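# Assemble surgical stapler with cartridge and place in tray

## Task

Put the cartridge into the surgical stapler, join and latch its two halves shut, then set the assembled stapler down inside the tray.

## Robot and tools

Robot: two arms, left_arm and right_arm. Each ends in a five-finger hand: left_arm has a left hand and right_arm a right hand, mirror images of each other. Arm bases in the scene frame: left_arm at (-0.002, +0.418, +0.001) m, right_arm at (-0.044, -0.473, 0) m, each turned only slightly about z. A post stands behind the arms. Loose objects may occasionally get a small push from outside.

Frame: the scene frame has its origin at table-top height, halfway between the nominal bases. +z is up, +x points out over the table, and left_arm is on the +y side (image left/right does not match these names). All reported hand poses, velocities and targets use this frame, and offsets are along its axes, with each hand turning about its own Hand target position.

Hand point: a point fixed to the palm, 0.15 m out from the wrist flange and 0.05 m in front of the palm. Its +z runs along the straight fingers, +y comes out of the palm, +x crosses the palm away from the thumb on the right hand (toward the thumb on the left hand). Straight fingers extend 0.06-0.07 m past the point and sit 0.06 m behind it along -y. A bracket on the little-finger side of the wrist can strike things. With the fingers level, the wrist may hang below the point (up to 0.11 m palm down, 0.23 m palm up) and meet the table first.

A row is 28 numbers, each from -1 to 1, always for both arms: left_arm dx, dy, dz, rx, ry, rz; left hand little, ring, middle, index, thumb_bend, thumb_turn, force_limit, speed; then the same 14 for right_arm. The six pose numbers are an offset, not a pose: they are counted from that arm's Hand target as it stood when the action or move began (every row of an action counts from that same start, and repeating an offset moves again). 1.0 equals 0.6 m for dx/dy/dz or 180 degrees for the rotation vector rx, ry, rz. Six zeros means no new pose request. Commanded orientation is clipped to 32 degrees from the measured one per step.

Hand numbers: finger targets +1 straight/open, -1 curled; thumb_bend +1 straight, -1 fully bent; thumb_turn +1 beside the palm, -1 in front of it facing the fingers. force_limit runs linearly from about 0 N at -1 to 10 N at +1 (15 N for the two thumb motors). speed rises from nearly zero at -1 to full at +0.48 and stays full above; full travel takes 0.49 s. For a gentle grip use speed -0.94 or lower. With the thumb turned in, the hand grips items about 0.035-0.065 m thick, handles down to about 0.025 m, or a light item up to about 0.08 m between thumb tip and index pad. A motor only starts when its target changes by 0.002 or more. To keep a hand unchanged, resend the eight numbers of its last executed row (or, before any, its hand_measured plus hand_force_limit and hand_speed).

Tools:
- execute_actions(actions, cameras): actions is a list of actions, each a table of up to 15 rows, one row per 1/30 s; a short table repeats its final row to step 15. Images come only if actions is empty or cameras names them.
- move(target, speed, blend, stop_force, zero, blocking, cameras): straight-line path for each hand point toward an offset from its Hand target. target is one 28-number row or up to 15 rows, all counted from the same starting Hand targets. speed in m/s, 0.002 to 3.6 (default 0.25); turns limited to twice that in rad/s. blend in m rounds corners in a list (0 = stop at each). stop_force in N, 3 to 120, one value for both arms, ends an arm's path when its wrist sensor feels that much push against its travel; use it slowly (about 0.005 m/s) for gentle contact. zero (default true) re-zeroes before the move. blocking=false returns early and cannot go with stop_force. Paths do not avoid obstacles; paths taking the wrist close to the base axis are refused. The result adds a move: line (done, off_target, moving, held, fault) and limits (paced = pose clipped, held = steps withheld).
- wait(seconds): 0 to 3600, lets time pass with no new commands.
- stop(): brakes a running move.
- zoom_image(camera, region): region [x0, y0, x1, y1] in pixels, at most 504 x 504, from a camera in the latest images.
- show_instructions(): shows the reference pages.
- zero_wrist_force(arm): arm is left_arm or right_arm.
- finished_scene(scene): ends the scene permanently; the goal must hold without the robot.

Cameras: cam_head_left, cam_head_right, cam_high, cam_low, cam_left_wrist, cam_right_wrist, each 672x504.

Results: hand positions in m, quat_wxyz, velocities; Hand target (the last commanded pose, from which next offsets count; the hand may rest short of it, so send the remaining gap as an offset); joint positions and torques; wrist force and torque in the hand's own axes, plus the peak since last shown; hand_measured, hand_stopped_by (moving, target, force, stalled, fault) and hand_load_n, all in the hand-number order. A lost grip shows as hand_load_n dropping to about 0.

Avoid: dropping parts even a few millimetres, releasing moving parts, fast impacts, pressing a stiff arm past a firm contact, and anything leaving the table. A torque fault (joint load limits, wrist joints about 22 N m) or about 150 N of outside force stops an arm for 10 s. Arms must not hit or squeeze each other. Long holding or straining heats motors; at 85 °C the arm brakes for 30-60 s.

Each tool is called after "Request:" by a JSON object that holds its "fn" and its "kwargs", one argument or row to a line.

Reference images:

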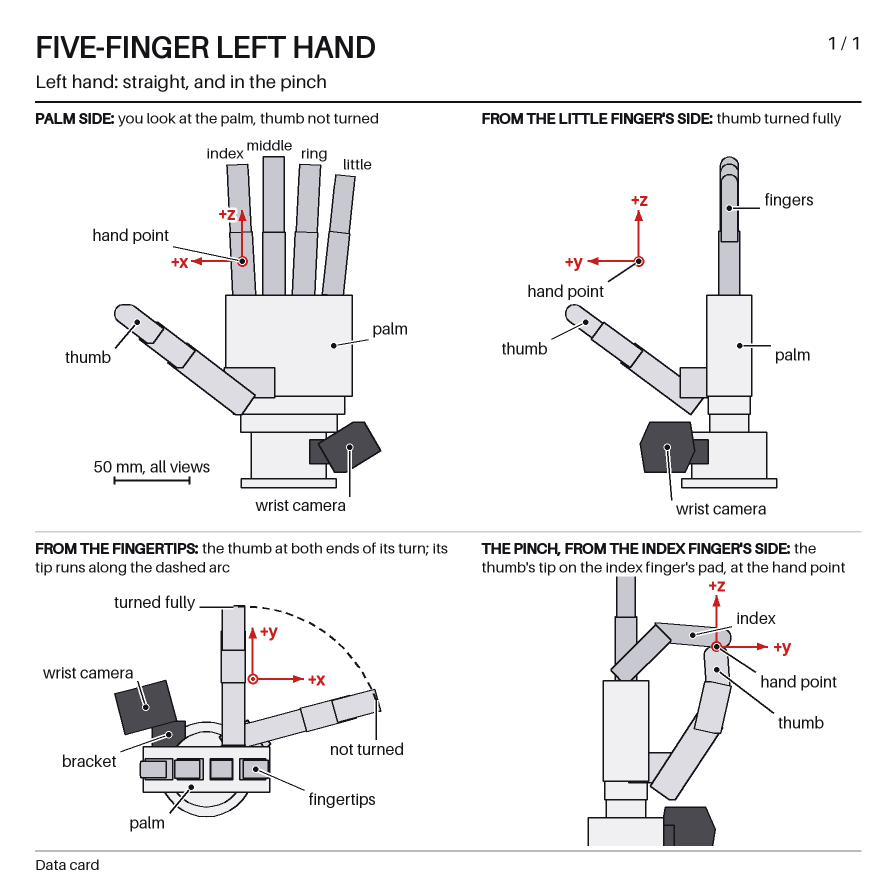

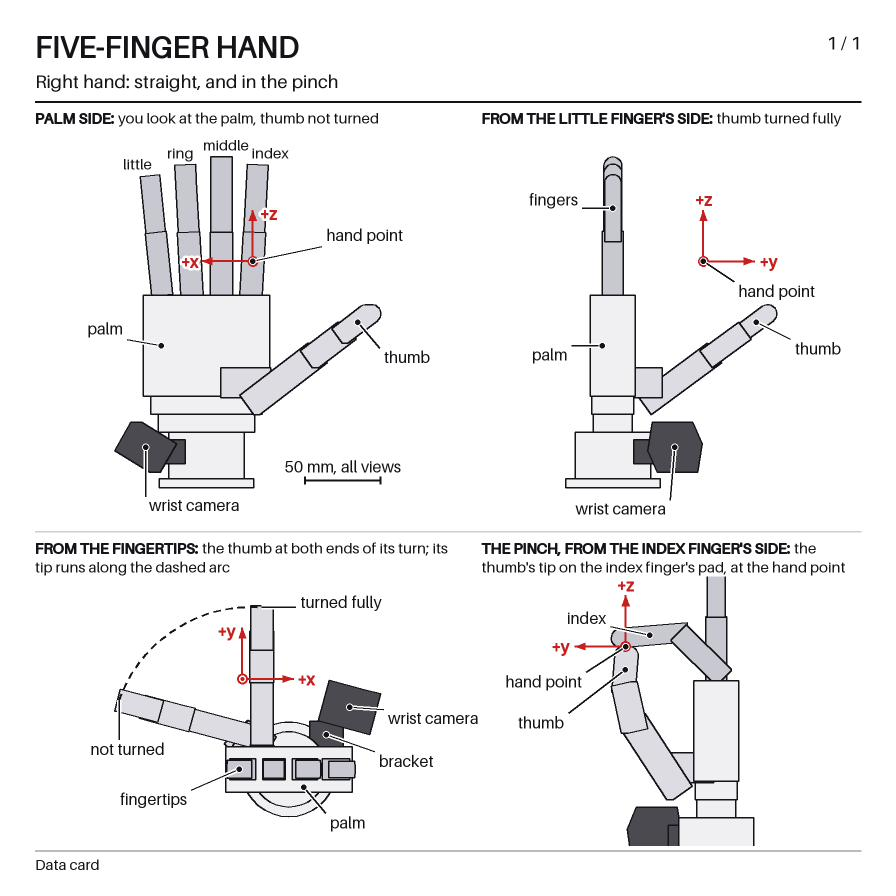

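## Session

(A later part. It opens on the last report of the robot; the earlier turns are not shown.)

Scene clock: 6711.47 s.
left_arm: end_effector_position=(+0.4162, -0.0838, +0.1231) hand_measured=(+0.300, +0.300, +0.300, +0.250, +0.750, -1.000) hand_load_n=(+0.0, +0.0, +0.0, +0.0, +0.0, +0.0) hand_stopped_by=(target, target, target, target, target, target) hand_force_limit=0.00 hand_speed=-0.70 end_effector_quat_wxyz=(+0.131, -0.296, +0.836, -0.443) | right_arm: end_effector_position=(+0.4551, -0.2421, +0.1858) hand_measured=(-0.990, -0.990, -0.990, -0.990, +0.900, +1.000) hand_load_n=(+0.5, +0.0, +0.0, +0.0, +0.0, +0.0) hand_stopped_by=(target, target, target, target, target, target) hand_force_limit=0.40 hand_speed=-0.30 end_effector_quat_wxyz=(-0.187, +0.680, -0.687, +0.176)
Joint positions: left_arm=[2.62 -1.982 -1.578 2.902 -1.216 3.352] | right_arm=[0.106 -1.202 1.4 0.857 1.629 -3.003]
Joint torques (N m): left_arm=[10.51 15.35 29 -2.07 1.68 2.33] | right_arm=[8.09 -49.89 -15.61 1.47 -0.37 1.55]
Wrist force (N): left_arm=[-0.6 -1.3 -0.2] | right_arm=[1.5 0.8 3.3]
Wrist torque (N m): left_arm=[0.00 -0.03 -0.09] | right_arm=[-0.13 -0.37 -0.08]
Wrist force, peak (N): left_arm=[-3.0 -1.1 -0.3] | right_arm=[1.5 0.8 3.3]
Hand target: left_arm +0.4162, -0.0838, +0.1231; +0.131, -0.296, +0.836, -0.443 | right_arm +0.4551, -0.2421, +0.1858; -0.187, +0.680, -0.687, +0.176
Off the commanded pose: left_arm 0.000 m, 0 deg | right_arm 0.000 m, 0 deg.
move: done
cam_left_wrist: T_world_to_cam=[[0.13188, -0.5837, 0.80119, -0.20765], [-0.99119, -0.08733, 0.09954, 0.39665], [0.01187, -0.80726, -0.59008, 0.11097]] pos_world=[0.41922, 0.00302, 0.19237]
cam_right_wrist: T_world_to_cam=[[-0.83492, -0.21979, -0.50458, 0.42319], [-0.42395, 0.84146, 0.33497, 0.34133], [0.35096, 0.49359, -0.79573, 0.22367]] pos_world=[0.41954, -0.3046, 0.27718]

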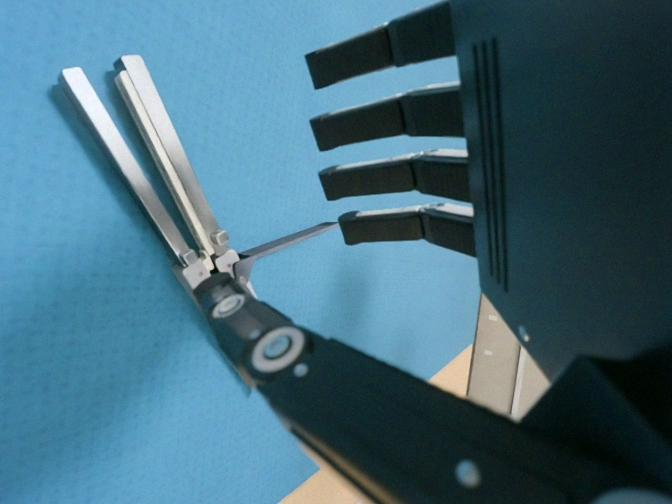

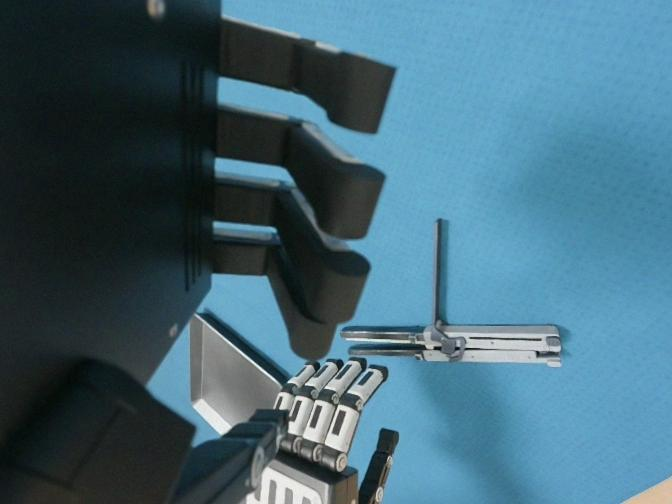

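Request:
{"fn": "move", "kwargs": {
  "target": [
    [0,0,-0.1502,0,0,0,0.3,0.3,0.3,0.25,0.75,-1,0.0,-0.7,0,0,0,0,0,0,-0.99,-0.99,-0.99,-0.99,0.9,1,0.4,-0.3]
  ],
  "speed": 0.04,
  "stop_force": 7,
  "cameras": ["cam_left_wrist","cam_right_wrist"]
}}

Scene clock: 6727.97 s.
left_arm: end_effector_position=(+0.4162, -0.0838, +0.0330) hand_measured=(+0.300, +0.300, +0.300, +0.250, +0.750, -1.000) hand_load_n=(+0.0, -0.5, +0.0, +0.0, +0.0, +0.0) hand_stopped_by=(target, target, target, target, target, target) hand_force_limit=0.00 hand_speed=-0.70 end_effector_quat_wxyz=(+0.131, -0.296, +0.836, -0.443) | right_arm: end_effector_position=(+0.4551, -0.2421, +0.1858) hand_measured=(-0.990, -0.990, -0.990, -0.990, +0.900, +1.000) hand_load_n=(+0.0, +0.0, +0.0, +0.0, +0.0, +0.0) hand_stopped_by=(target, target, target, target, target, target) hand_force_limit=0.40 hand_speed=-0.30 end_effector_quat_wxyz=(-0.187, +0.680, -0.687, +0.176)
Joint positions: left_arm=[2.62 -2.088 -1.678 3.108 -1.216 3.352] | right_arm=[0.106 -1.202 1.4 0.857 1.629 -3.003]
Joint torques (N m): left_arm=[1.48 16.02 8.04 1 0.51 -2.1] | right_arm=[7.35 -48.21 -21.4 1.83 -2.47 1.66]
Wrist force (N): left_arm=[-0.6 -1.3 -0.3] | right_arm=[1.1 0.4 3.0]
Wrist torque (N m): left_arm=[0.00 -0.01 -0.08] | right_arm=[-0.18 -0.31 -0.12]
Wrist force, peak (N): left_arm=[-0.7 -1.6 -0.5] | right_arm=[1.5 0.8 3.4]
Hand target: left_arm +0.4162, -0.0838, +0.0329; +0.131, -0.296, +0.836, -0.443 | right_arm +0.4551, -0.2421, +0.1858; -0.187, +0.680, -0.687, +0.176
Off the commanded pose: left_arm 0.000 m, 0 deg | right_arm 0.000 m, 0 deg.
move: done
cam_left_wrist: T_world_to_cam=[[0.13188, -0.5837, 0.80119, -0.13546], [-0.99119, -0.08733, 0.09954, 0.40562], [0.01187, -0.80726, -0.59008, 0.0578]] pos_world=[0.41922, 0.00302, 0.10226]
cam_right_wrist: T_world_to_cam=[[-0.83492, -0.21979, -0.50458, 0.42319], [-0.42395, 0.84146, 0.33497, 0.34133], [0.35096, 0.49359, -0.79573, 0.22367]] pos_world=[0.41954, -0.3046, 0.27718]

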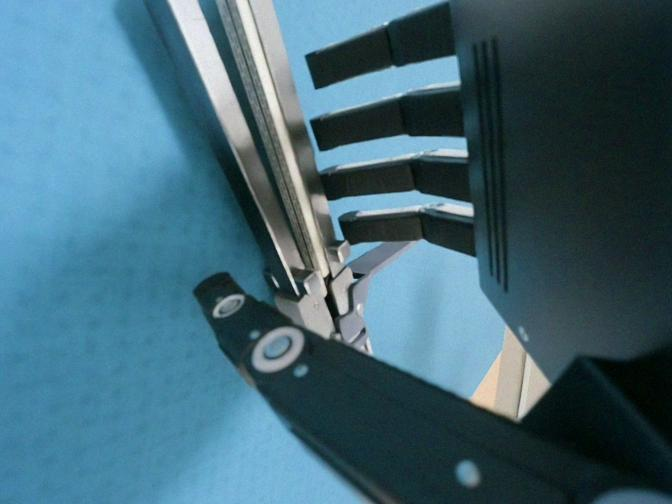

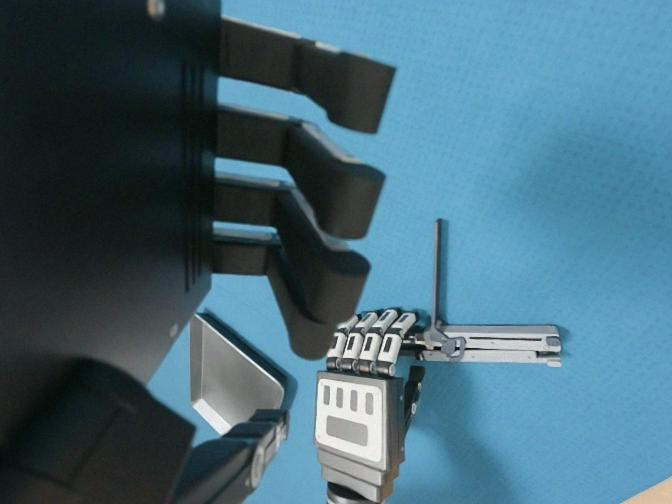

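Request:
{"fn": "move", "kwargs": {
  "target": [
    [0,0,0,0,0,0,-0.25,-0.25,-0.25,-0.25,0.3,-1,-0.45,-0.9,0,0,0,0,0,0,-0.99,-0.99,-0.99,-0.99,0.9,1,0.4,-0.3]
  ],
  "cameras": ["cam_left_wrist","cam_right_wrist"]
}}

Request:
{"fn": "zoom_image", "kwargs": {
  "camera": "cam_right_wrist",
  "region": [380, 280, 580, 400]
}}

Scene clock: 6736.90 s.
left_arm: end_effector_position=(+0.4162, -0.0838, +0.0329) hand_measured=(-0.250, -0.100, -0.062, -0.084, +0.562, -1.000) hand_load_n=(+0.0, +1.5, +2.0, +2.5, +5.0, +1.0) hand_stopped_by=(target, force, force, force, force, target) hand_force_limit=-0.45 hand_speed=-0.90 end_effector_quat_wxyz=(+0.131, -0.296, +0.836, -0.443) | right_arm: end_effector_position=(+0.4551, -0.2421, +0.1858) hand_measured=(-0.990, -0.990, -0.990, -0.990, +0.900, +1.000) hand_load_n=(+0.0, +0.5, +0.5, -0.5, +0.0, -0.5) hand_stopped_by=(target, target, target, target, target, target) hand_force_limit=0.40 hand_speed=-0.30 end_effector_quat_wxyz=(-0.187, +0.680, -0.687, +0.176)
Joint positions: left_arm=[2.62 -2.088 -1.678 3.108 -1.216 3.352] | right_arm=[0.106 -1.202 1.4 0.857 1.629 -3.003]
Joint torques (N m): left_arm=[-4.78 19.7 9.37 0.46 -0.68 -1.94] | right_arm=[5.59 -49.49 -25.05 1.68 -2.64 1.63]
Wrist force (N): left_arm=[-0.2 -2.5 -1.2] | right_arm=[1.2 0.7 2.9]
Wrist torque (N m): left_arm=[-0.02 -0.09 -0.01] | right_arm=[-0.12 -0.31 -0.11]
Wrist force, peak (N): left_arm=[-0.5 -4.3 -2.0] | right_arm=[1.4 0.6 3.7]
Hand target: left_arm +0.4162, -0.0838, +0.0329; +0.131, -0.296, +0.836, -0.443 | right_arm +0.4551, -0.2421, +0.1858; -0.187, +0.680, -0.687, +0.176
Off the commanded pose: left_arm 0.000 m, 0 deg | right_arm 0.000 m, 0 deg.
move: done
cam_left_wrist: T_world_to_cam=[[0.13188, -0.5837, 0.80119, -0.13546], [-0.99119, -0.08733, 0.09954, 0.40562], [0.01187, -0.80726, -0.59008, 0.0578]] pos_world=[0.41922, 0.00302, 0.10226]
cam_right_wrist: T_world_to_cam=[[-0.83492, -0.21979, -0.50458, 0.42319], [-0.42395, 0.84146, 0.33497, 0.34133], [0.35096, 0.49359, -0.79573, 0.22367]] pos_world=[0.41954, -0.3046, 0.27718]

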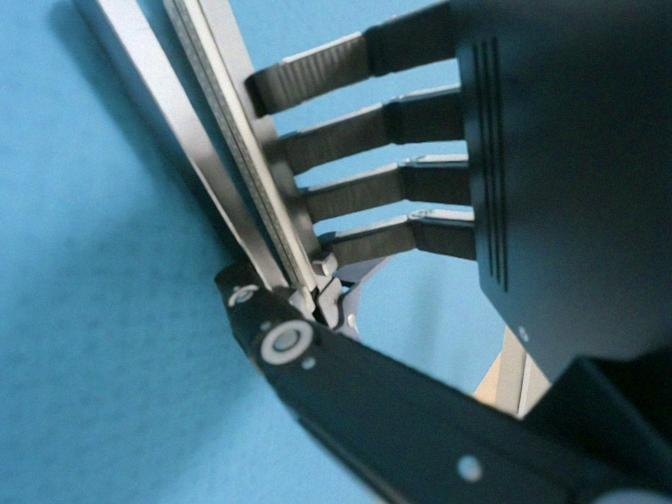

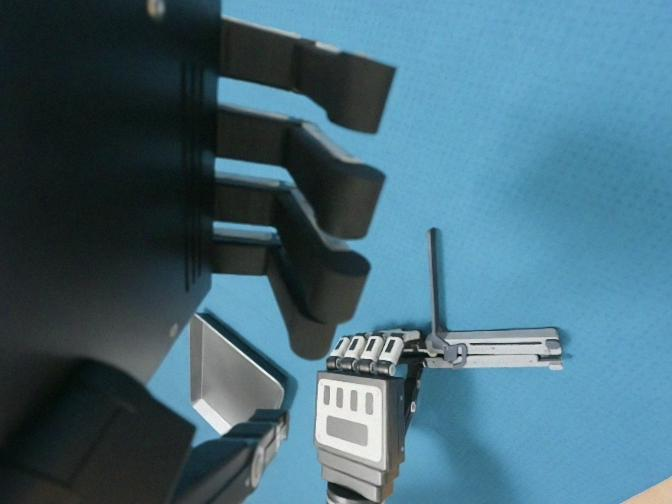

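Scaled by 2.520 from the camera's image (finer frame: 960x720).

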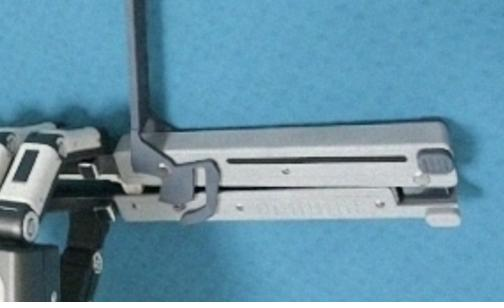

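Request:
{"fn": "zoom_image", "kwargs": {
  "camera": "cam_right_wrist",
  "region": [410, 320, 490, 380]
}}

Scaled by 6.300 from the camera's image (finer frame: 960x720).

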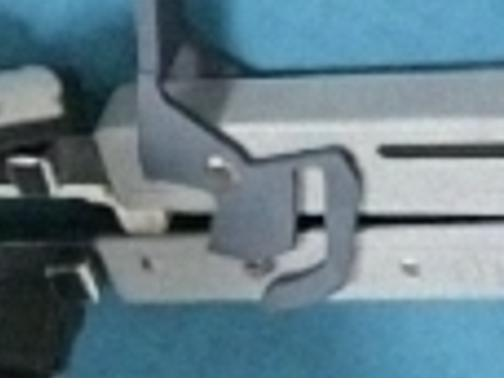

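Request:
{"fn": "move", "kwargs": {
  "target": [
    [0,0,0,0,0,0,-0.25,-0.25,-0.25,-0.25,0.3,-1,-0.45,-0.9,0,0,0.03,0,0,0,-0.99,-0.99,-0.99,0.98,0.6,-1,0.4,-0.3],
    [0,0,0,0,0,0,-0.25,-0.25,-0.25,-0.25,0.3,-1,-0.45,-0.9,-0.0717,0.0205,-0.02,-0.0481,0.1602,0.166,-0.99,-0.99,-0.99,0.98,0.6,-1,0.4,-0.3]
  ],
  "speed": 0.2
}}

Request:
{"fn": "move", "kwargs": {
  "target": [0,0,0,0,0,0,-0.25,-0.25,-0.25,-0.25,0.3,-1,-0.45,-0.9,0,0,-0.1597,0,0,0,-0.99,-0.99,-0.99,0.98,0.6,-1,0.4,-0.3],
  "speed": 0.06,
  "stop_force": 8,
  "cameras": ["cam_right_wrist","cam_head_left"]
}}

Scene clock: 6780.03 s.
left_arm: end_effector_position=(+0.4162, -0.0838, +0.0329) hand_measured=(-0.250, -0.100, -0.062, -0.084, +0.562, -1.000) hand_load_n=(+0.0, +1.5, +2.0, +2.5, +5.0, +1.0) hand_stopped_by=(target, force, force, force, force, target) hand_force_limit=-0.45 hand_speed=-0.90 end_effector_quat_wxyz=(+0.131, -0.296, +0.836, -0.443) | right_arm: end_effector_position=(+0.4122, -0.2298, +0.1738) hand_measured=(-0.990, -0.990, -0.990, +0.980, +0.600, -1.000) hand_load_n=(+0.0, +0.0, +0.0, +0.0, +0.0, +0.0) hand_stopped_by=(target, target, target, target, target, target) hand_force_limit=0.40 hand_speed=-0.30 end_effector_quat_wxyz=(+0.000, +0.866, -0.501, +0.000)
Joint positions: left_arm=[2.62 -2.088 -1.678 3.108 -1.216 3.352] | right_arm=[0.171 -0.864 1.022 1.413 1.571 -3.457]
Joint torques (N m): left_arm=[-5.12 30.32 12.82 -1.62 -0.48 -1.73] | right_arm=[8.63 -24.1 -32.32 4.43 2.47 -1.23]
Wrist force (N): left_arm=[-0.4 -2.5 -1.0] | right_arm=[1.3 -0.2 2.8]
Wrist torque (N m): left_arm=[-0.03 -0.06 -0.02] | right_arm=[-0.27 -0.32 0.03]
Wrist force, peak (N): left_arm=[-0.4 -2.7 -1.3] | right_arm=[1.3 1.1 4.0]
Hand target: left_arm +0.4162, -0.0838, +0.0329; +0.131, -0.296, +0.836, -0.443 | right_arm +0.4121, -0.2298, +0.1738; +0.000, +0.866, -0.500, +0.000
Off the commanded pose: left_arm 0.000 m, 0 deg | right_arm 0.000 m, 0 deg.
move: done

Scene clock: 6782.73 s.
left_arm: end_effector_position=(+0.4162, -0.0838, +0.0329) hand_measured=(-0.250, -0.100, -0.062, -0.084, +0.562, -1.000) hand_load_n=(+0.0, +1.5, +2.0, +2.5, +5.0, +1.0) hand_stopped_by=(target, force, force, force, force, target) hand_force_limit=-0.45 hand_speed=-0.90 end_effector_quat_wxyz=(+0.131, -0.296, +0.836, -0.443) | right_arm: end_effector_position=(+0.4121, -0.2298, +0.0780) hand_measured=(-0.990, -0.990, -0.990, +0.980, +0.600, -1.000) hand_load_n=(+0.0, +0.0, +0.0, +0.0, +0.0, +0.0) hand_stopped_by=(target, target, target, target, target, target) hand_force_limit=0.40 hand_speed=-0.30 end_effector_quat_wxyz=(+0.000, +0.866, -0.500, +0.000)
Joint positions: left_arm=[2.62 -2.088 -1.678 3.108 -1.216 3.352] | right_arm=[0.171 -0.798 1.16 1.21 1.571 -3.457]
Joint torques (N m): left_arm=[-5.84 35.01 15.26 -1.76 -0.54 -2.13] | right_arm=[-1.34 -24.17 -5.23 1.01 -2.47 -0.85]
Wrist force (N): left_arm=[-0.4 -2.5 -1.1] | right_arm=[1.0 -0.3 2.9]
Wrist torque (N m): left_arm=[-0.03 -0.06 -0.02] | right_arm=[-0.28 -0.28 0.02]
Wrist force, peak (N): left_arm=[-0.4 -2.7 -1.2] | right_arm=[1.6 0.3 3.2]
Hand target: left_arm +0.4162, -0.0838, +0.0329; +0.131, -0.296, +0.836, -0.443 | right_arm +0.4121, -0.2298, +0.0780; +0.000, +0.866, -0.500, +0.000
Off the commanded pose: left_arm 0.000 m, 0 deg | right_arm 0.000 m, 0 deg.
move: done
cam_right_wrist: T_world_to_cam=[[-0.72544, -0.68796, -0.02107, 0.14516], [-0.60702, 0.62506, 0.49075, 0.36239], [-0.32444, 0.3688, -0.87105, 0.40237]] pos_world=[0.45583, -0.27504, 0.1757]
Images, in order (width x height): cam_head_left 672x504, cam_right_wrist 672x504.

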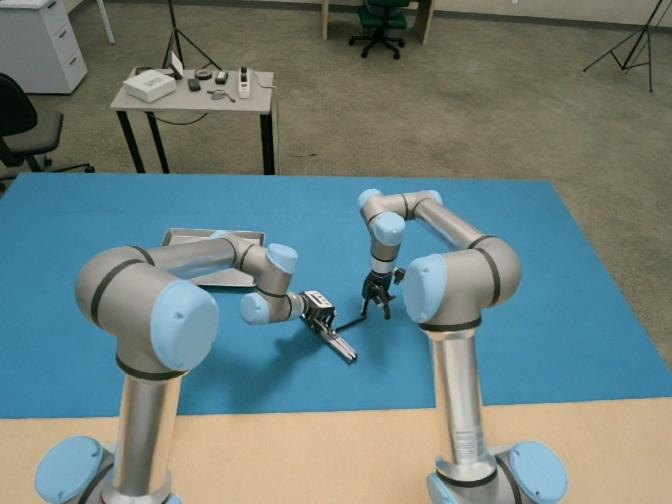

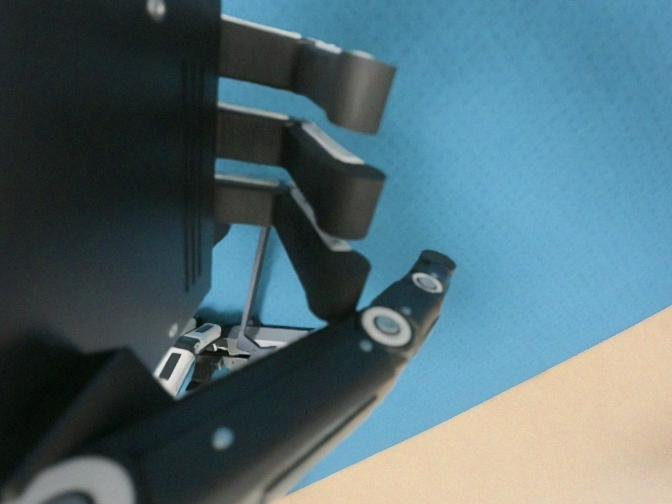

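Request:
{"fn": "move", "kwargs": {
  "target": [
    [0,0,0,0,0,0,-0.25,-0.25,-0.25,-0.25,0.3,-1,-0.45,-0.9,-0.0222,-0.0162,0,0,0,0,-0.99,-0.99,-0.99,0.98,0.6,-1,0.4,-0.3],
    [0,0,0,0,0,0,-0.25,-0.25,-0.25,-0.25,0.3,-1,-0.45,-0.9,-0.0463,-0.029,0,0,0,0,-0.99,-0.99,-0.99,0.98,0.6,-1,0.4,-0.3],
    [0,0,0,0,0,0,-0.25,-0.25,-0.25,-0.25,0.3,-1,-0.45,-0.9,-0.0755,-0.0393,0,0,0,0,-0.99,-0.99,-0.99,0.98,0.6,-1,0.4,-0.3]
  ],
  "speed": 0.015,
  "blend": 0.004,
  "stop_force": 8,
  "cameras": ["cam_right_wrist","cam_left_wrist"]
}}

Request:
{"fn": "zoom_image", "kwargs": {
  "camera": "cam_right_wrist",
  "region": [180, 290, 340, 390]
}}

Scene clock: 6800.63 s.
left_arm: end_effector_position=(+0.4162, -0.0838, +0.0329) hand_measured=(-0.250, -0.098, -0.062, -0.084, +0.564, -1.000) hand_load_n=(+0.0, +12.5, +1.0, +0.0, +11.5, -1.5) hand_stopped_by=(target, force, force, force, force, target) hand_force_limit=-0.45 hand_speed=-0.90 end_effector_quat_wxyz=(+0.131, -0.296, +0.836, -0.443) | right_arm: end_effector_position=(+0.3668, -0.2534, +0.0780) hand_measured=(-0.990, -0.990, -0.990, +0.980, +0.600, -1.000) hand_load_n=(+0.0, +0.0, +0.5, +5.0, +0.0, +0.0) hand_stopped_by=(target, target, target, target, target, target) hand_force_limit=0.40 hand_speed=-0.30 end_effector_quat_wxyz=(+0.000, +0.866, -0.500, +0.000)
Joint positions: left_arm=[2.62 -2.088 -1.678 3.108 -1.216 3.352] | right_arm=[0.145 -0.917 1.371 1.118 1.571 -3.484]
Joint torques (N m): left_arm=[-2.15 49.51 19.24 -0.24 -0.45 -1.81] | right_arm=[-7.84 -57.78 -2.4 2.28 1.14 -1.61]
Wrist force (N): left_arm=[4.8 -4.4 -3.3] | right_arm=[2.6 -6.2 3.0]
Wrist torque (N m): left_arm=[-0.16 0.20 0.29] | right_arm=[-0.35 -0.39 0.08]
Wrist force, peak (N): left_arm=[5.1 -4.3 -3.2] | right_arm=[2.8 -6.3 3.3]
Hand target: left_arm +0.4162, -0.0838, +0.0329; +0.131, -0.296, +0.836, -0.443 | right_arm +0.3668, -0.2534, +0.0780; +0.000, +0.866, -0.500, +0.000
Off the commanded pose: left_arm 0.000 m, 0 deg | right_arm 0.000 m, 0 deg.
move: done
cam_left_wrist: T_world_to_cam=[[0.13188, -0.5837, 0.80119, -0.13546], [-0.99119, -0.08733, 0.09954, 0.40562], [0.01187, -0.80726, -0.59008, 0.0578]] pos_world=[0.41922, 0.00302, 0.10226]
cam_right_wrist: T_world_to_cam=[[-0.72544, -0.68796, -0.02107, 0.09606], [-0.60702, 0.62506, 0.49075, 0.34964], [-0.32444, 0.3688, -0.87105, 0.39638]] pos_world=[0.41053, -0.29864, 0.1757]
Images, in order (width x height): cam_left_wrist 672x504, cam_right_wrist 672x504.

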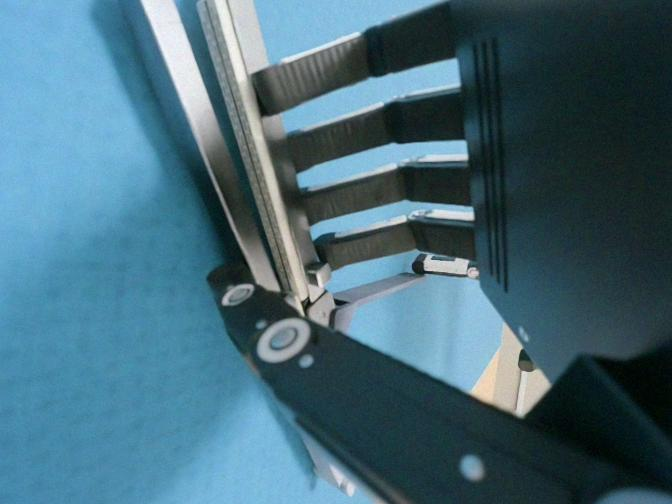

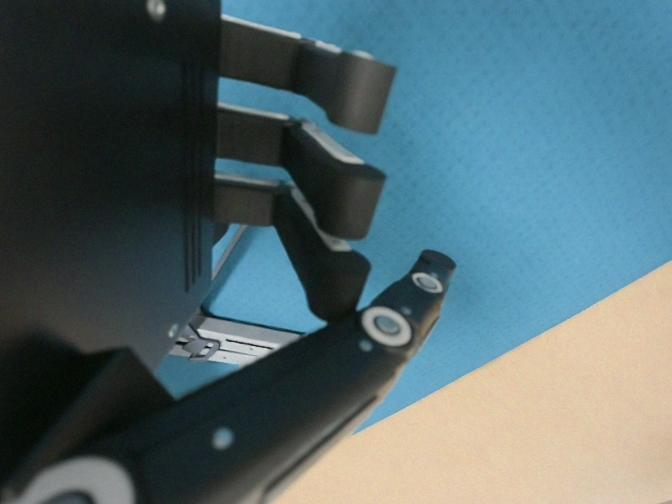

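Scaled by 3.150 from the camera's image (finer frame: 960x720).

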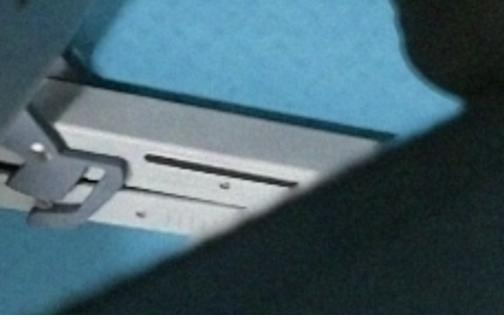

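Request:
{"fn": "zoom_image", "kwargs": {
  "camera": "cam_right_wrist",
  "region": [176, 320, 240, 368]
}}

Scaled by 7.875 from the camera's image (finer frame: 960x720).

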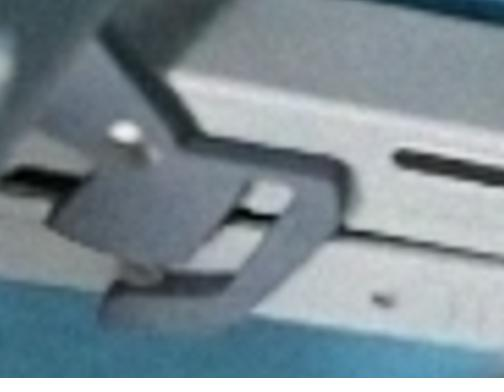

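Request:
{"fn": "move", "kwargs": {
  "target": [
    [0,0,0,0,0,0,-0.25,-0.25,-0.25,-0.25,0.3,-1,-0.45,-0.9,0.015,0.01,0,0,0,0,-0.99,-0.99,-0.99,0.98,0.6,-1,0.4,-0.3],
    [0,0,0,0,0,0,-0.25,-0.25,-0.25,-0.25,0.3,-1,-0.45,-0.9,0.03,0.02,0.11,0,0,0,-0.99,-0.99,-0.99,0.98,0.6,-1,0.4,-0.3]
  ],
  "speed": [0.02,0.2]
}}

Request:
{"fn": "move", "kwargs": {
  "target": [
    [0,0,0,0,0,0,-0.25,-0.25,-0.25,-0.25,0.3,-1,-0.45,-0.9,0.06,-0.02,0.07,0.0481,-0.1602,-0.166,-0.99,-0.99,-0.99,-0.99,0.9,1,0.4,-0.3]
  ],
  "speed": 0.2,
  "cameras": ["cam_right_wrist","cam_left_wrist"]
}}

Scene clock: 6869.07 s.
left_arm: end_effector_position=(+0.4162, -0.0838, +0.0330) hand_measured=(-0.250, -0.100, -0.062, -0.084, +0.564, -1.000) hand_load_n=(+0.0, +2.5, +2.0, +1.5, +5.0, +1.5) hand_stopped_by=(target, force, force, force, force, target) hand_force_limit=-0.45 hand_speed=-0.90 end_effector_quat_wxyz=(+0.131, -0.296, +0.836, -0.443) | right_arm: end_effector_position=(+0.3848, -0.2414, +0.1440) hand_measured=(-0.990, -0.990, -0.990, +0.980, +0.600, -1.000) hand_load_n=(+0.0, +0.0, +0.0, +0.0, +0.0, +0.0) hand_stopped_by=(target, target, target, target, target, target) hand_force_limit=0.40 hand_speed=-0.30 end_effector_quat_wxyz=(+0.000, +0.866, -0.500, +0.000)
Joint positions: left_arm=[2.62 -2.088 -1.678 3.108 -1.216 3.352] | right_arm=[0.161 -0.925 1.203 1.293 1.571 -3.468]
Joint torques (N m): left_arm=[3.08 51.76 21.47 -1.85 -0.39 -1.79] | right_arm=[8.85 -39.62 -31.65 4.07 2.42 1.83]
Wrist force (N): left_arm=[-1.0 -1.0 -0.1] | right_arm=[0.8 0.3 2.6]
Wrist torque (N m): left_arm=[0.03 0.07 -0.11] | right_arm=[-0.16 -0.27 -0.10]
Wrist force, peak (N): left_arm=[5.0 -4.5 -3.2] | right_arm=[2.9 -6.6 3.4]
Hand target: left_arm +0.4162, -0.0838, +0.0329; +0.131, -0.296, +0.836, -0.443 | right_arm +0.3848, -0.2414, +0.1440; +0.000, +0.866, -0.500, +0.000
Off the commanded pose: left_arm 0.000 m, 0 deg | right_arm 0.000 m, 0 deg.
move: done

Scene clock: 6871.50 s.
left_arm: end_effector_position=(+0.4162, -0.0838, +0.0329) hand_measured=(-0.250, -0.100, -0.062, -0.084, +0.564, -1.000) hand_load_n=(+0.0, +2.0, +2.0, +1.5, +5.0, +1.0) hand_stopped_by=(target, force, force, force, force, target) hand_force_limit=-0.45 hand_speed=-0.90 end_effector_quat_wxyz=(+0.131, -0.296, +0.836, -0.443) | right_arm: end_effector_position=(+0.4208, -0.2534, +0.1860) hand_measured=(-0.990, -0.990, -0.990, -0.990, +0.900, +1.000) hand_load_n=(+0.0, +0.0, +0.0, +0.0, +0.0, +0.0) hand_stopped_by=(target, target, target, target, target, target) hand_force_limit=0.40 hand_speed=-0.30 end_effector_quat_wxyz=(-0.187, +0.680, -0.687, +0.175)
Joint positions: left_arm=[2.62 -2.088 -1.678 3.108 -1.216 3.352] | right_arm=[0.091 -1.288 1.517 0.826 1.621 -3.017]
Joint torques (N m): left_arm=[6 52.03 25.02 -1.94 -0.31 -1.8] | right_arm=[6.11 -44.69 -6.26 0.05 2.75 1.72]
Wrist force (N): left_arm=[-1.0 -1.1 0.0] | right_arm=[0.8 0.9 3.0]
Wrist torque (N m): left_arm=[0.03 0.05 -0.11] | right_arm=[-0.08 -0.24 -0.12]
Wrist force, peak (N): left_arm=[-1.2 -1.2 -0.2] | right_arm=[1.8 0.1 3.2]
Hand target: left_arm +0.4162, -0.0838, +0.0329; +0.131, -0.296, +0.836, -0.443 | right_arm +0.4208, -0.2534, +0.1860; -0.187, +0.680, -0.687, +0.176
Off the commanded pose: left_arm 0.000 m, 0 deg | right_arm 0.000 m, 0 deg.
move: done
cam_left_wrist: T_world_to_cam=[[0.13188, -0.5837, 0.80119, -0.13546], [-0.99119, -0.08733, 0.09954, 0.40562], [0.01187, -0.80726, -0.59008, 0.0578]] pos_world=[0.41922, 0.00302, 0.10226]
cam_right_wrist: T_world_to_cam=[[-0.83503, -0.22003, -0.5043, 0.39206], [-0.42405, 0.84138, 0.33505, 0.33622], [0.35058, 0.49362, -0.79588, 0.24164]] pos_world=[0.38524, -0.3159, 0.27738]
Images, in order (width x height): cam_left_wrist 672x504, cam_right_wrist 672x504.

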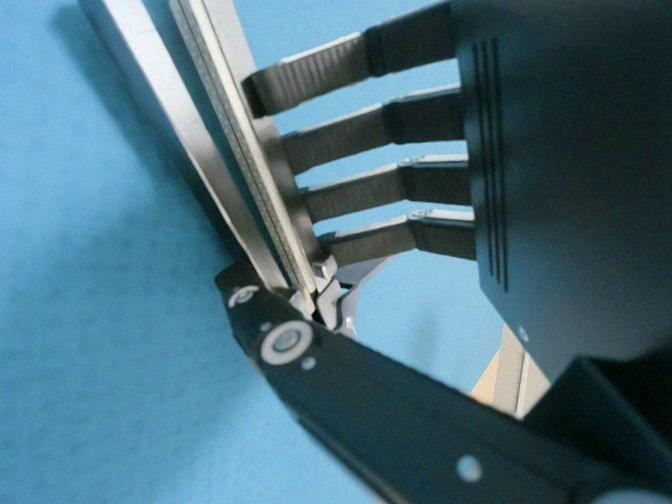

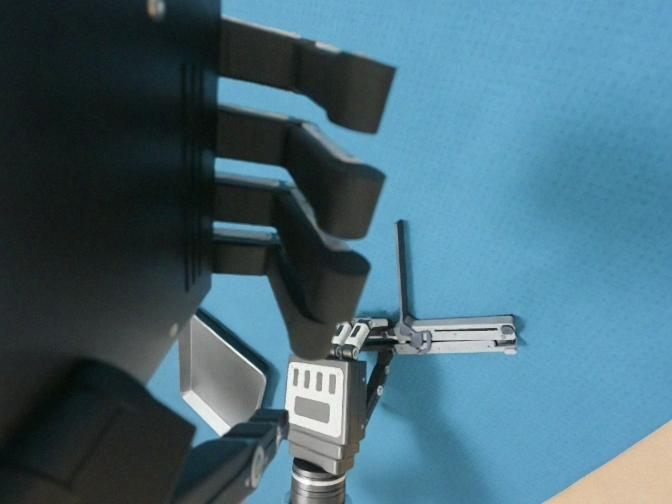

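Request:
{"fn": "zoom_image", "kwargs": {
  "camera": "cam_right_wrist",
  "region": [380, 310, 450, 362]
}}

Scaled by 7.200 from the camera's image (finer frame: 960x720).

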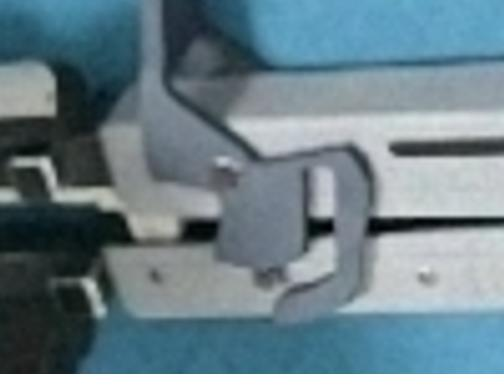

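Request:
{"fn": "move", "kwargs": {
  "target": [
    [0,0,0,0,0,0,-0.25,-0.25,-0.25,-0.25,0.605,-1,-0.4,-0.9,0,0,0.03,0,0,0,-0.99,-0.99,-0.99,0.98,0.6,-1,0.4,-0.3],
    [0,0,0,0,0,0,-0.25,-0.25,-0.25,-0.25,0.605,-1,-0.4,-0.9,-0.0145,0.0393,-0.02,-0.0481,0.1602,0.166,-0.99,-0.99,-0.99,0.98,0.6,-1,0.4,-0.3]
  ],
  "speed": 0.2,
  "cameras": ["cam_left_wrist"]
}}

Request:
{"fn": "move", "kwargs": {
  "target": [0,0,0,0,0,0,-0.25,-0.25,-0.25,-0.25,0.605,-1,-0.4,-0.9,0,0,-0.1597,0,0,0,-0.99,-0.99,-0.99,0.98,0.6,-1,0.4,-0.3],
  "speed": 0.06,
  "stop_force": 8,
  "cameras": ["cam_right_wrist","cam_left_wrist"]
}}

Scene clock: 6917.03 s.
left_arm: end_effector_position=(+0.4162, -0.0838, +0.0329) hand_measured=(-0.250, -0.100, -0.062, -0.084, +0.606, -1.000) hand_load_n=(+0.0, +0.5, +0.5, +0.5, +0.0, +0.0) hand_stopped_by=(target, force, force, force, target, target) hand_force_limit=-0.40 hand_speed=-0.90 end_effector_quat_wxyz=(+0.131, -0.296, +0.836, -0.443) | right_arm: end_effector_position=(+0.4121, -0.2298, +0.1740) hand_measured=(-0.990, -0.990, -0.990, +0.980, +0.600, -1.000) hand_load_n=(+0.0, +0.0, +0.5, +0.0, +0.0, +0.0) hand_stopped_by=(target, target, target, target, target, target) hand_force_limit=0.40 hand_speed=-0.30 end_effector_quat_wxyz=(+0.000, +0.866, -0.501, +0.000)
Joint positions: left_arm=[2.62 -2.088 -1.678 3.108 -1.216 3.352] | right_arm=[0.171 -0.864 1.021 1.414 1.571 -3.457]
Joint torques (N m): left_arm=[9.15 52.07 26.89 -1.91 -0.25 -1.52] | right_arm=[9.6 -23.21 -33.02 4.19 2.42 -1.44]
Wrist force (N): left_arm=[-0.8 -1.3 0.1] | right_arm=[1.4 -0.2 2.7]
Wrist torque (N m): left_arm=[0.02 0.04 -0.10] | right_arm=[-0.27 -0.33 0.03]
Wrist force, peak (N): left_arm=[-1.0 -1.9 0.1] | right_arm=[1.3 1.1 3.7]
Hand target: left_arm +0.4162, -0.0838, +0.0329; +0.131, -0.296, +0.836, -0.443 | right_arm +0.4121, -0.2298, +0.1740; +0.000, +0.866, -0.500, +0.000
Off the commanded pose: left_arm 0.000 m, 0 deg | right_arm 0.000 m, 0 deg.
move: done
cam_left_wrist: T_world_to_cam=[[0.13188, -0.5837, 0.80119, -0.13546], [-0.99119, -0.08733, 0.09954, 0.40562], [0.01187, -0.80726, -0.59008, 0.0578]] pos_world=[0.41922, 0.00302, 0.10226]

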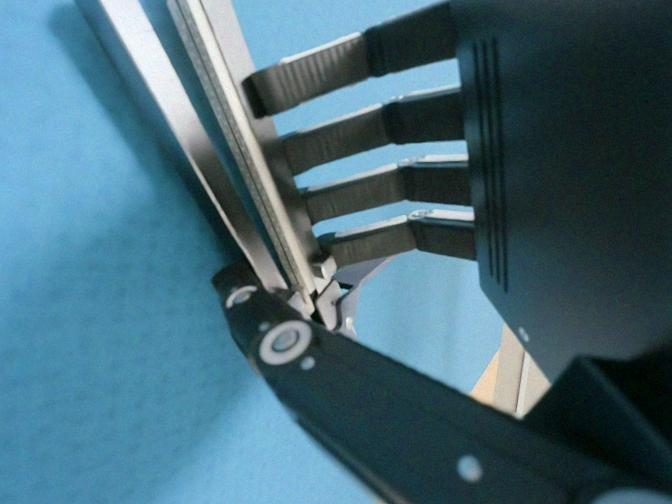

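Scene clock: 6919.73 s.
left_arm: end_effector_position=(+0.4162, -0.0838, +0.0329) hand_measured=(-0.250, -0.100, -0.062, -0.084, +0.606, -1.000) hand_load_n=(+0.0, +0.5, +0.0, +0.5, +0.0, +0.5) hand_stopped_by=(target, force, force, force, target, target) hand_force_limit=-0.40 hand_speed=-0.90 end_effector_quat_wxyz=(+0.131, -0.296, +0.836, -0.443) | right_arm: end_effector_position=(+0.4121, -0.2298, +0.0782) hand_measured=(-0.990, -0.990, -0.990, +0.980, +0.600, -1.000) hand_load_n=(+0.0, +0.5, +0.0, +0.0, +0.0, +0.0) hand_stopped_by=(target, target, target, target, target, target) hand_force_limit=0.40 hand_speed=-0.30 end_effector_quat_wxyz=(+0.000, +0.866, -0.500, +0.000)
Joint positions: left_arm=[2.62 -2.088 -1.678 3.108 -1.216 3.352] | right_arm=[0.171 -0.798 1.16 1.21 1.571 -3.457]
Joint torques (N m): left_arm=[9.59 51.6 26.15 -1.84 -0.56 -1.47] | right_arm=[-0.59 -24.14 -5.55 1.01 -2.14 -0.72]
Wrist force (N): left_arm=[-0.9 -1.2 0.3] | right_arm=[1.3 -0.3 2.8]
Wrist torque (N m): left_arm=[0.02 0.06 -0.11] | right_arm=[-0.27 -0.32 0.04]
Wrist force, peak (N): left_arm=[-0.9 -1.6 0.0] | right_arm=[1.2 -0.2 3.4]
Hand target: left_arm +0.4162, -0.0838, +0.0329; +0.131, -0.296, +0.836, -0.443 | right_arm +0.4121, -0.2298, +0.0782; +0.000, +0.866, -0.500, +0.000
Off the commanded pose: left_arm 0.000 m, 0 deg | right_arm 0.000 m, 0 deg.
move: done
cam_left_wrist: T_world_to_cam=[[0.13188, -0.5837, 0.80119, -0.13546], [-0.99119, -0.08733, 0.09954, 0.40562], [0.01187, -0.80726, -0.59008, 0.0578]] pos_world=[0.41922, 0.00302, 0.10226]
cam_right_wrist: T_world_to_cam=[[-0.72544, -0.68796, -0.02107, 0.14516], [-0.60702, 0.62506, 0.49075, 0.36229], [-0.32444, 0.3688, -0.87105, 0.40255]] pos_world=[0.45583, -0.27504, 0.1759]
Images, in order (width x height): cam_left_wrist 672x504, cam_right_wrist 672x504.

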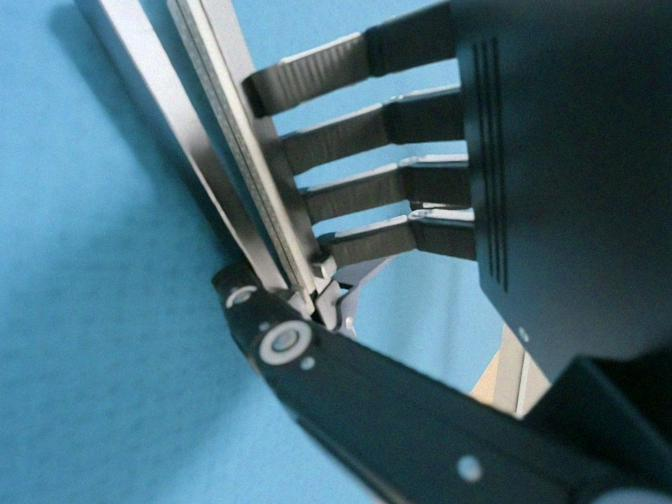

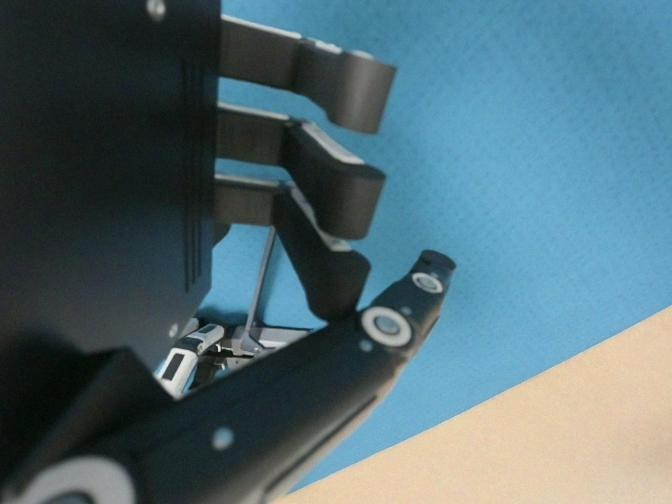

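Request:
{"fn": "move", "kwargs": {
  "target": [
    [0,0,0,0,0,0,-0.25,-0.25,-0.25,-0.25,0.605,-1,-0.4,-0.9,-0.0222,-0.0162,0,0,0,0,-0.99,-0.99,-0.99,0.98,0.6,-1,0.4,-0.3],
    [0,0,0,0,0,0,-0.25,-0.25,-0.25,-0.25,0.605,-1,-0.4,-0.9,-0.0463,-0.029,0,0,0,0,-0.99,-0.99,-0.99,0.98,0.6,-1,0.4,-0.3],
    [0,0,0,0,0,0,-0.25,-0.25,-0.25,-0.25,0.605,-1,-0.4,-0.9,-0.0755,-0.0393,0,0,0,0,-0.99,-0.99,-0.99,0.98,0.6,-1,0.4,-0.3]
  ],
  "speed": 0.015,
  "blend": 0.004,
  "stop_force": 6,
  "cameras": ["cam_right_wrist","cam_left_wrist"]
}}

Request:
{"fn": "zoom_image", "kwargs": {
  "camera": "cam_right_wrist",
  "region": [170, 310, 250, 370]
}}

Scene clock: 6931.30 s.
left_arm: end_effector_position=(+0.4162, -0.0838, +0.0330) hand_measured=(-0.250, -0.098, -0.062, -0.084, +0.608, -1.000) hand_load_n=(+0.0, +10.5, +0.0, +0.0, +8.5, -1.0) hand_stopped_by=(target, force, force, force, target, target) hand_force_limit=-0.40 hand_speed=-0.90 end_effector_quat_wxyz=(+0.131, -0.296, +0.836, -0.443) | right_arm: end_effector_position=(+0.3668, -0.2534, +0.0782) hand_measured=(-0.990, -0.990, -0.990, +0.980, +0.600, -1.000) hand_load_n=(+0.0, +0.0, +0.0, +4.5, +0.0, -0.5) hand_stopped_by=(target, target, target, target, target, target) hand_force_limit=0.40 hand_speed=-0.30 end_effector_quat_wxyz=(+0.000, +0.866, -0.500, +0.000)
Joint positions: left_arm=[2.62 -2.088 -1.678 3.108 -1.216 3.352] | right_arm=[0.145 -0.917 1.371 1.118 1.571 -3.484]
Joint torques (N m): left_arm=[9.57 48.82 26.7 -0.86 -0.32 -1.29] | right_arm=[-8.09 -57.8 -2.97 1.97 1.34 -1.7]
Wrist force (N): left_arm=[4.2 -4.9 -3.2] | right_arm=[1.7 -5.8 3.2]
Wrist torque (N m): left_arm=[-0.20 0.12 0.24] | right_arm=[-0.41 -0.32 0.02]
Wrist force, peak (N): left_arm=[4.4 -4.9 -3.2] | right_arm=[1.7 -5.8 3.2]
Hand target: left_arm +0.4162, -0.0838, +0.0329; +0.131, -0.296, +0.836, -0.443 | right_arm +0.3668, -0.2534, +0.0782; +0.000, +0.866, -0.500, +0.000
Off the commanded pose: left_arm 0.000 m, 0 deg | right_arm 0.000 m, 0 deg.
move: done
cam_left_wrist: T_world_to_cam=[[0.13188, -0.5837, 0.80119, -0.13546], [-0.99119, -0.08733, 0.09954, 0.40562], [0.01187, -0.80726, -0.59008, 0.0578]] pos_world=[0.41922, 0.00302, 0.10226]
cam_right_wrist: T_world_to_cam=[[-0.72544, -0.68796, -0.02107, 0.09607], [-0.60702, 0.62506, 0.49075, 0.34954], [-0.32444, 0.3688, -0.87105, 0.39655]] pos_world=[0.41053, -0.29864, 0.1759]
Images, in order (width x height): cam_left_wrist 672x504, cam_right_wrist 672x504.

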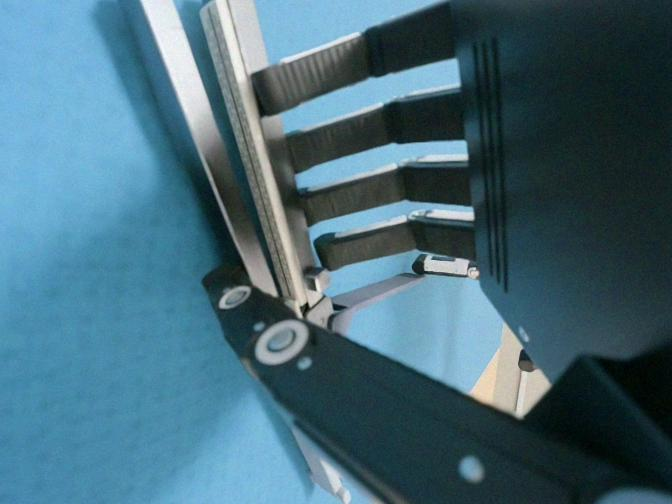

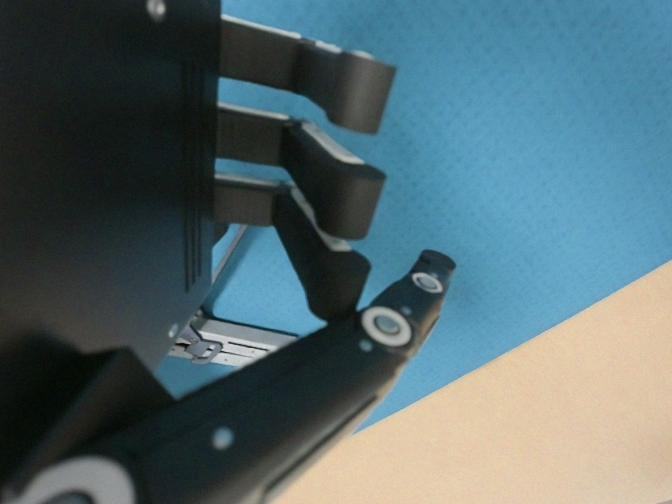

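Scaled by 6.300 from the camera's image (finer frame: 960x720).

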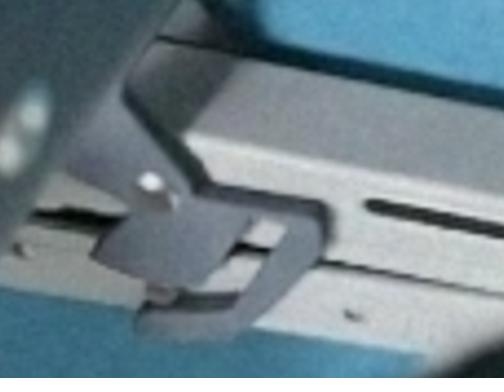

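Request:
{"fn": "move", "kwargs": {
  "target": [
    [0,0,0,0,0,0,-0.25,-0.25,-0.25,-0.25,0.605,-1,-0.4,-0.9,0.015,0.01,0,0,0,0,-0.99,-0.99,-0.99,0.98,0.6,-1,0.4,-0.3],
    [0,0,0,0,0,0,-0.25,-0.25,-0.25,-0.25,0.605,-1,-0.4,-0.9,0.03,0.02,0.11,0,0,0,-0.99,-0.99,-0.99,0.98,0.6,-1,0.4,-0.3]
  ],
  "speed": [0.03,0.2]
}}

Request:
{"fn": "move", "kwargs": {
  "target": [
    [0,0,0,0,0,0,0.3,0.3,0.3,0.25,0.75,-1,0.0,-0.7,0.06,-0.02,0.07,0.0481,-0.1602,-0.166,-0.99,-0.99,-0.99,-0.99,0.9,1,0.4,-0.3],
    [0,0,0.15,0,0,0,0.3,0.3,0.3,0.25,0.75,-1,0.0,-0.7,0.06,-0.02,0.07,0.0481,-0.1602,-0.166,-0.99,-0.99,-0.99,-0.99,0.9,1,0.4,-0.3]
  ],
  "speed": 0.15,
  "cameras": ["cam_right_wrist","cam_left_wrist"]
}}

Request:
{"fn": "zoom_image", "kwargs": {
  "camera": "cam_right_wrist",
  "region": [380, 310, 450, 362]
}}

Scene clock: 6962.60 s.
left_arm: end_effector_position=(+0.4162, -0.0838, +0.0330) hand_measured=(-0.250, -0.100, -0.062, -0.084, +0.606, -1.000) hand_load_n=(+0.0, +0.0, +0.0, +0.5, +0.5, +0.0) hand_stopped_by=(target, force, force, force, target, target) hand_force_limit=-0.40 hand_speed=-0.90 end_effector_quat_wxyz=(+0.131, -0.296, +0.836, -0.443) | right_arm: end_effector_position=(+0.3848, -0.2414, +0.1441) hand_measured=(-0.990, -0.990, -0.990, +0.980, +0.600, -1.000) hand_load_n=(+0.0, +0.0, +0.0, +0.0, +0.0, +0.0) hand_stopped_by=(target, target, target, target, target, target) hand_force_limit=0.40 hand_speed=-0.30 end_effector_quat_wxyz=(+0.000, +0.866, -0.500, +0.000)
Joint positions: left_arm=[2.62 -2.088 -1.678 3.108 -1.216 3.352] | right_arm=[0.161 -0.925 1.203 1.293 1.571 -3.468]
Joint torques (N m): left_arm=[9.87 43.9 25.52 -0.13 -0.18 -1.23] | right_arm=[8.78 -39.69 -31.54 4.12 2.5 1.51]
Wrist force (N): left_arm=[-1.0 -0.9 -0.1] | right_arm=[1.1 -0.1 2.9]
Wrist torque (N m): left_arm=[0.07 0.06 -0.12] | right_arm=[-0.24 -0.32 -0.11]
Wrist force, peak (N): left_arm=[4.2 -5.1 -3.2] | right_arm=[2.2 -6.0 3.1]
Hand target: left_arm +0.4162, -0.0838, +0.0329; +0.131, -0.296, +0.836, -0.443 | right_arm +0.3848, -0.2414, +0.1442; +0.000, +0.866, -0.500, +0.000
Off the commanded pose: left_arm 0.000 m, 0 deg | right_arm 0.000 m, 0 deg.
move: done

Scene clock: 6966.87 s.
left_arm: end_effector_position=(+0.4162, -0.0838, +0.1229) hand_measured=(+0.300, +0.300, +0.300, +0.250, +0.750, -1.000) hand_load_n=(+0.0, +0.0, +0.0, +0.0, +0.0, +0.0) hand_stopped_by=(target, target, target, target, target, target) hand_force_limit=0.00 hand_speed=-0.70 end_effector_quat_wxyz=(+0.131, -0.296, +0.836, -0.443) | right_arm: end_effector_position=(+0.4208, -0.2534, +0.1862) hand_measured=(-0.990, -0.990, -0.990, -0.990, +0.900, +1.000) hand_load_n=(+0.5, +0.0, +0.0, +0.0, +0.0, +0.0) hand_stopped_by=(target, target, target, target, target, target) hand_force_limit=0.40 hand_speed=-0.30 end_effector_quat_wxyz=(-0.187, +0.680, -0.687, +0.176)
Joint positions: left_arm=[2.62 -1.982 -1.578 2.903 -1.216 3.352] | right_arm=[0.091 -1.289 1.517 0.826 1.621 -3.017]
Joint torques (N m): left_arm=[8.63 52.04 30.28 -1.86 0.81 2.14] | right_arm=[6.1 -44.85 -7 -0.14 2.77 1.71]
Wrist force (N): left_arm=[-0.7 -0.6 -0.3] | right_arm=[1.1 0.8 3.0]
Wrist torque (N m): left_arm=[0.13 -0.02 -0.02] | right_arm=[-0.10 -0.29 -0.10]
Wrist force, peak (N): left_arm=[0.0 -22.5 -16.7] | right_arm=[1.5 0.8 3.2]
Hand target: left_arm +0.4162, -0.0838, +0.1229; +0.131, -0.296, +0.836, -0.443 | right_arm +0.4208, -0.2534, +0.1862; -0.187, +0.680, -0.687, +0.176
Off the commanded pose: left_arm 0.000 m, 0 deg | right_arm 0.000 m, 0 deg.
move: done
cam_left_wrist: T_world_to_cam=[[0.13188, -0.58359, 0.80127, -0.2075], [-0.99119, -0.08731, 0.09955, 0.39666], [0.01187, -0.80734, -0.58997, 0.11083]] pos_world=[0.41922, 0.00302, 0.19217]
cam_right_wrist: T_world_to_cam=[[-0.83492, -0.21979, -0.50458, 0.39222], [-0.42395, 0.84146, 0.33497, 0.3362], [0.35096, 0.49359, -0.79573, 0.24152]] pos_world=[0.38524, -0.3159, 0.27748]
Images, in order (width x height): cam_left_wrist 672x504, cam_right_wrist 672x504.

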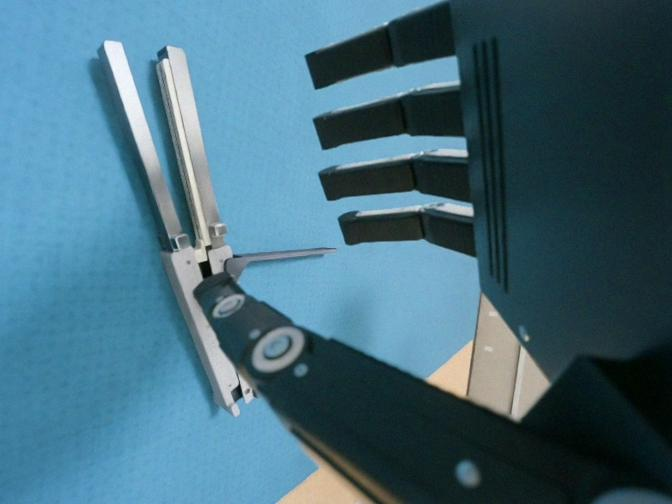

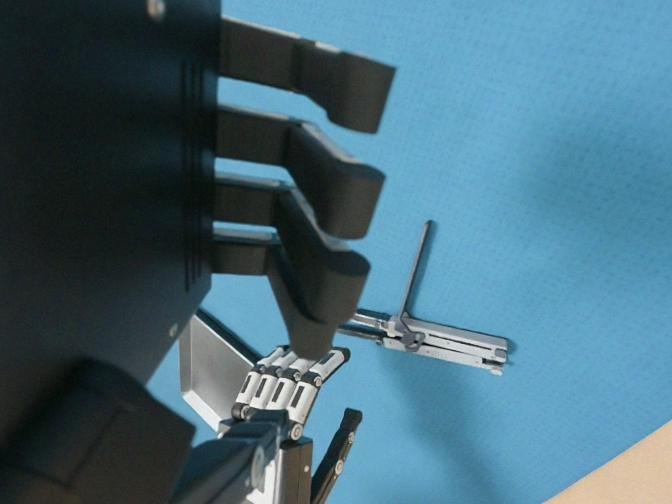

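Scaled by 7.200 from the camera's image (finer frame: 960x720).

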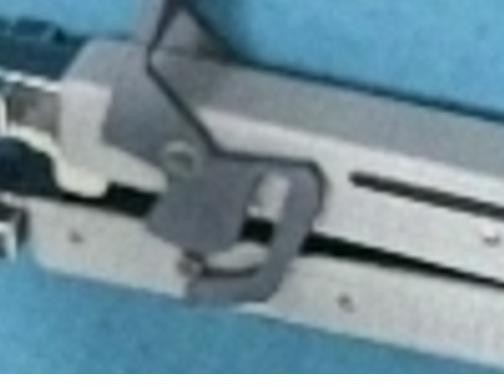

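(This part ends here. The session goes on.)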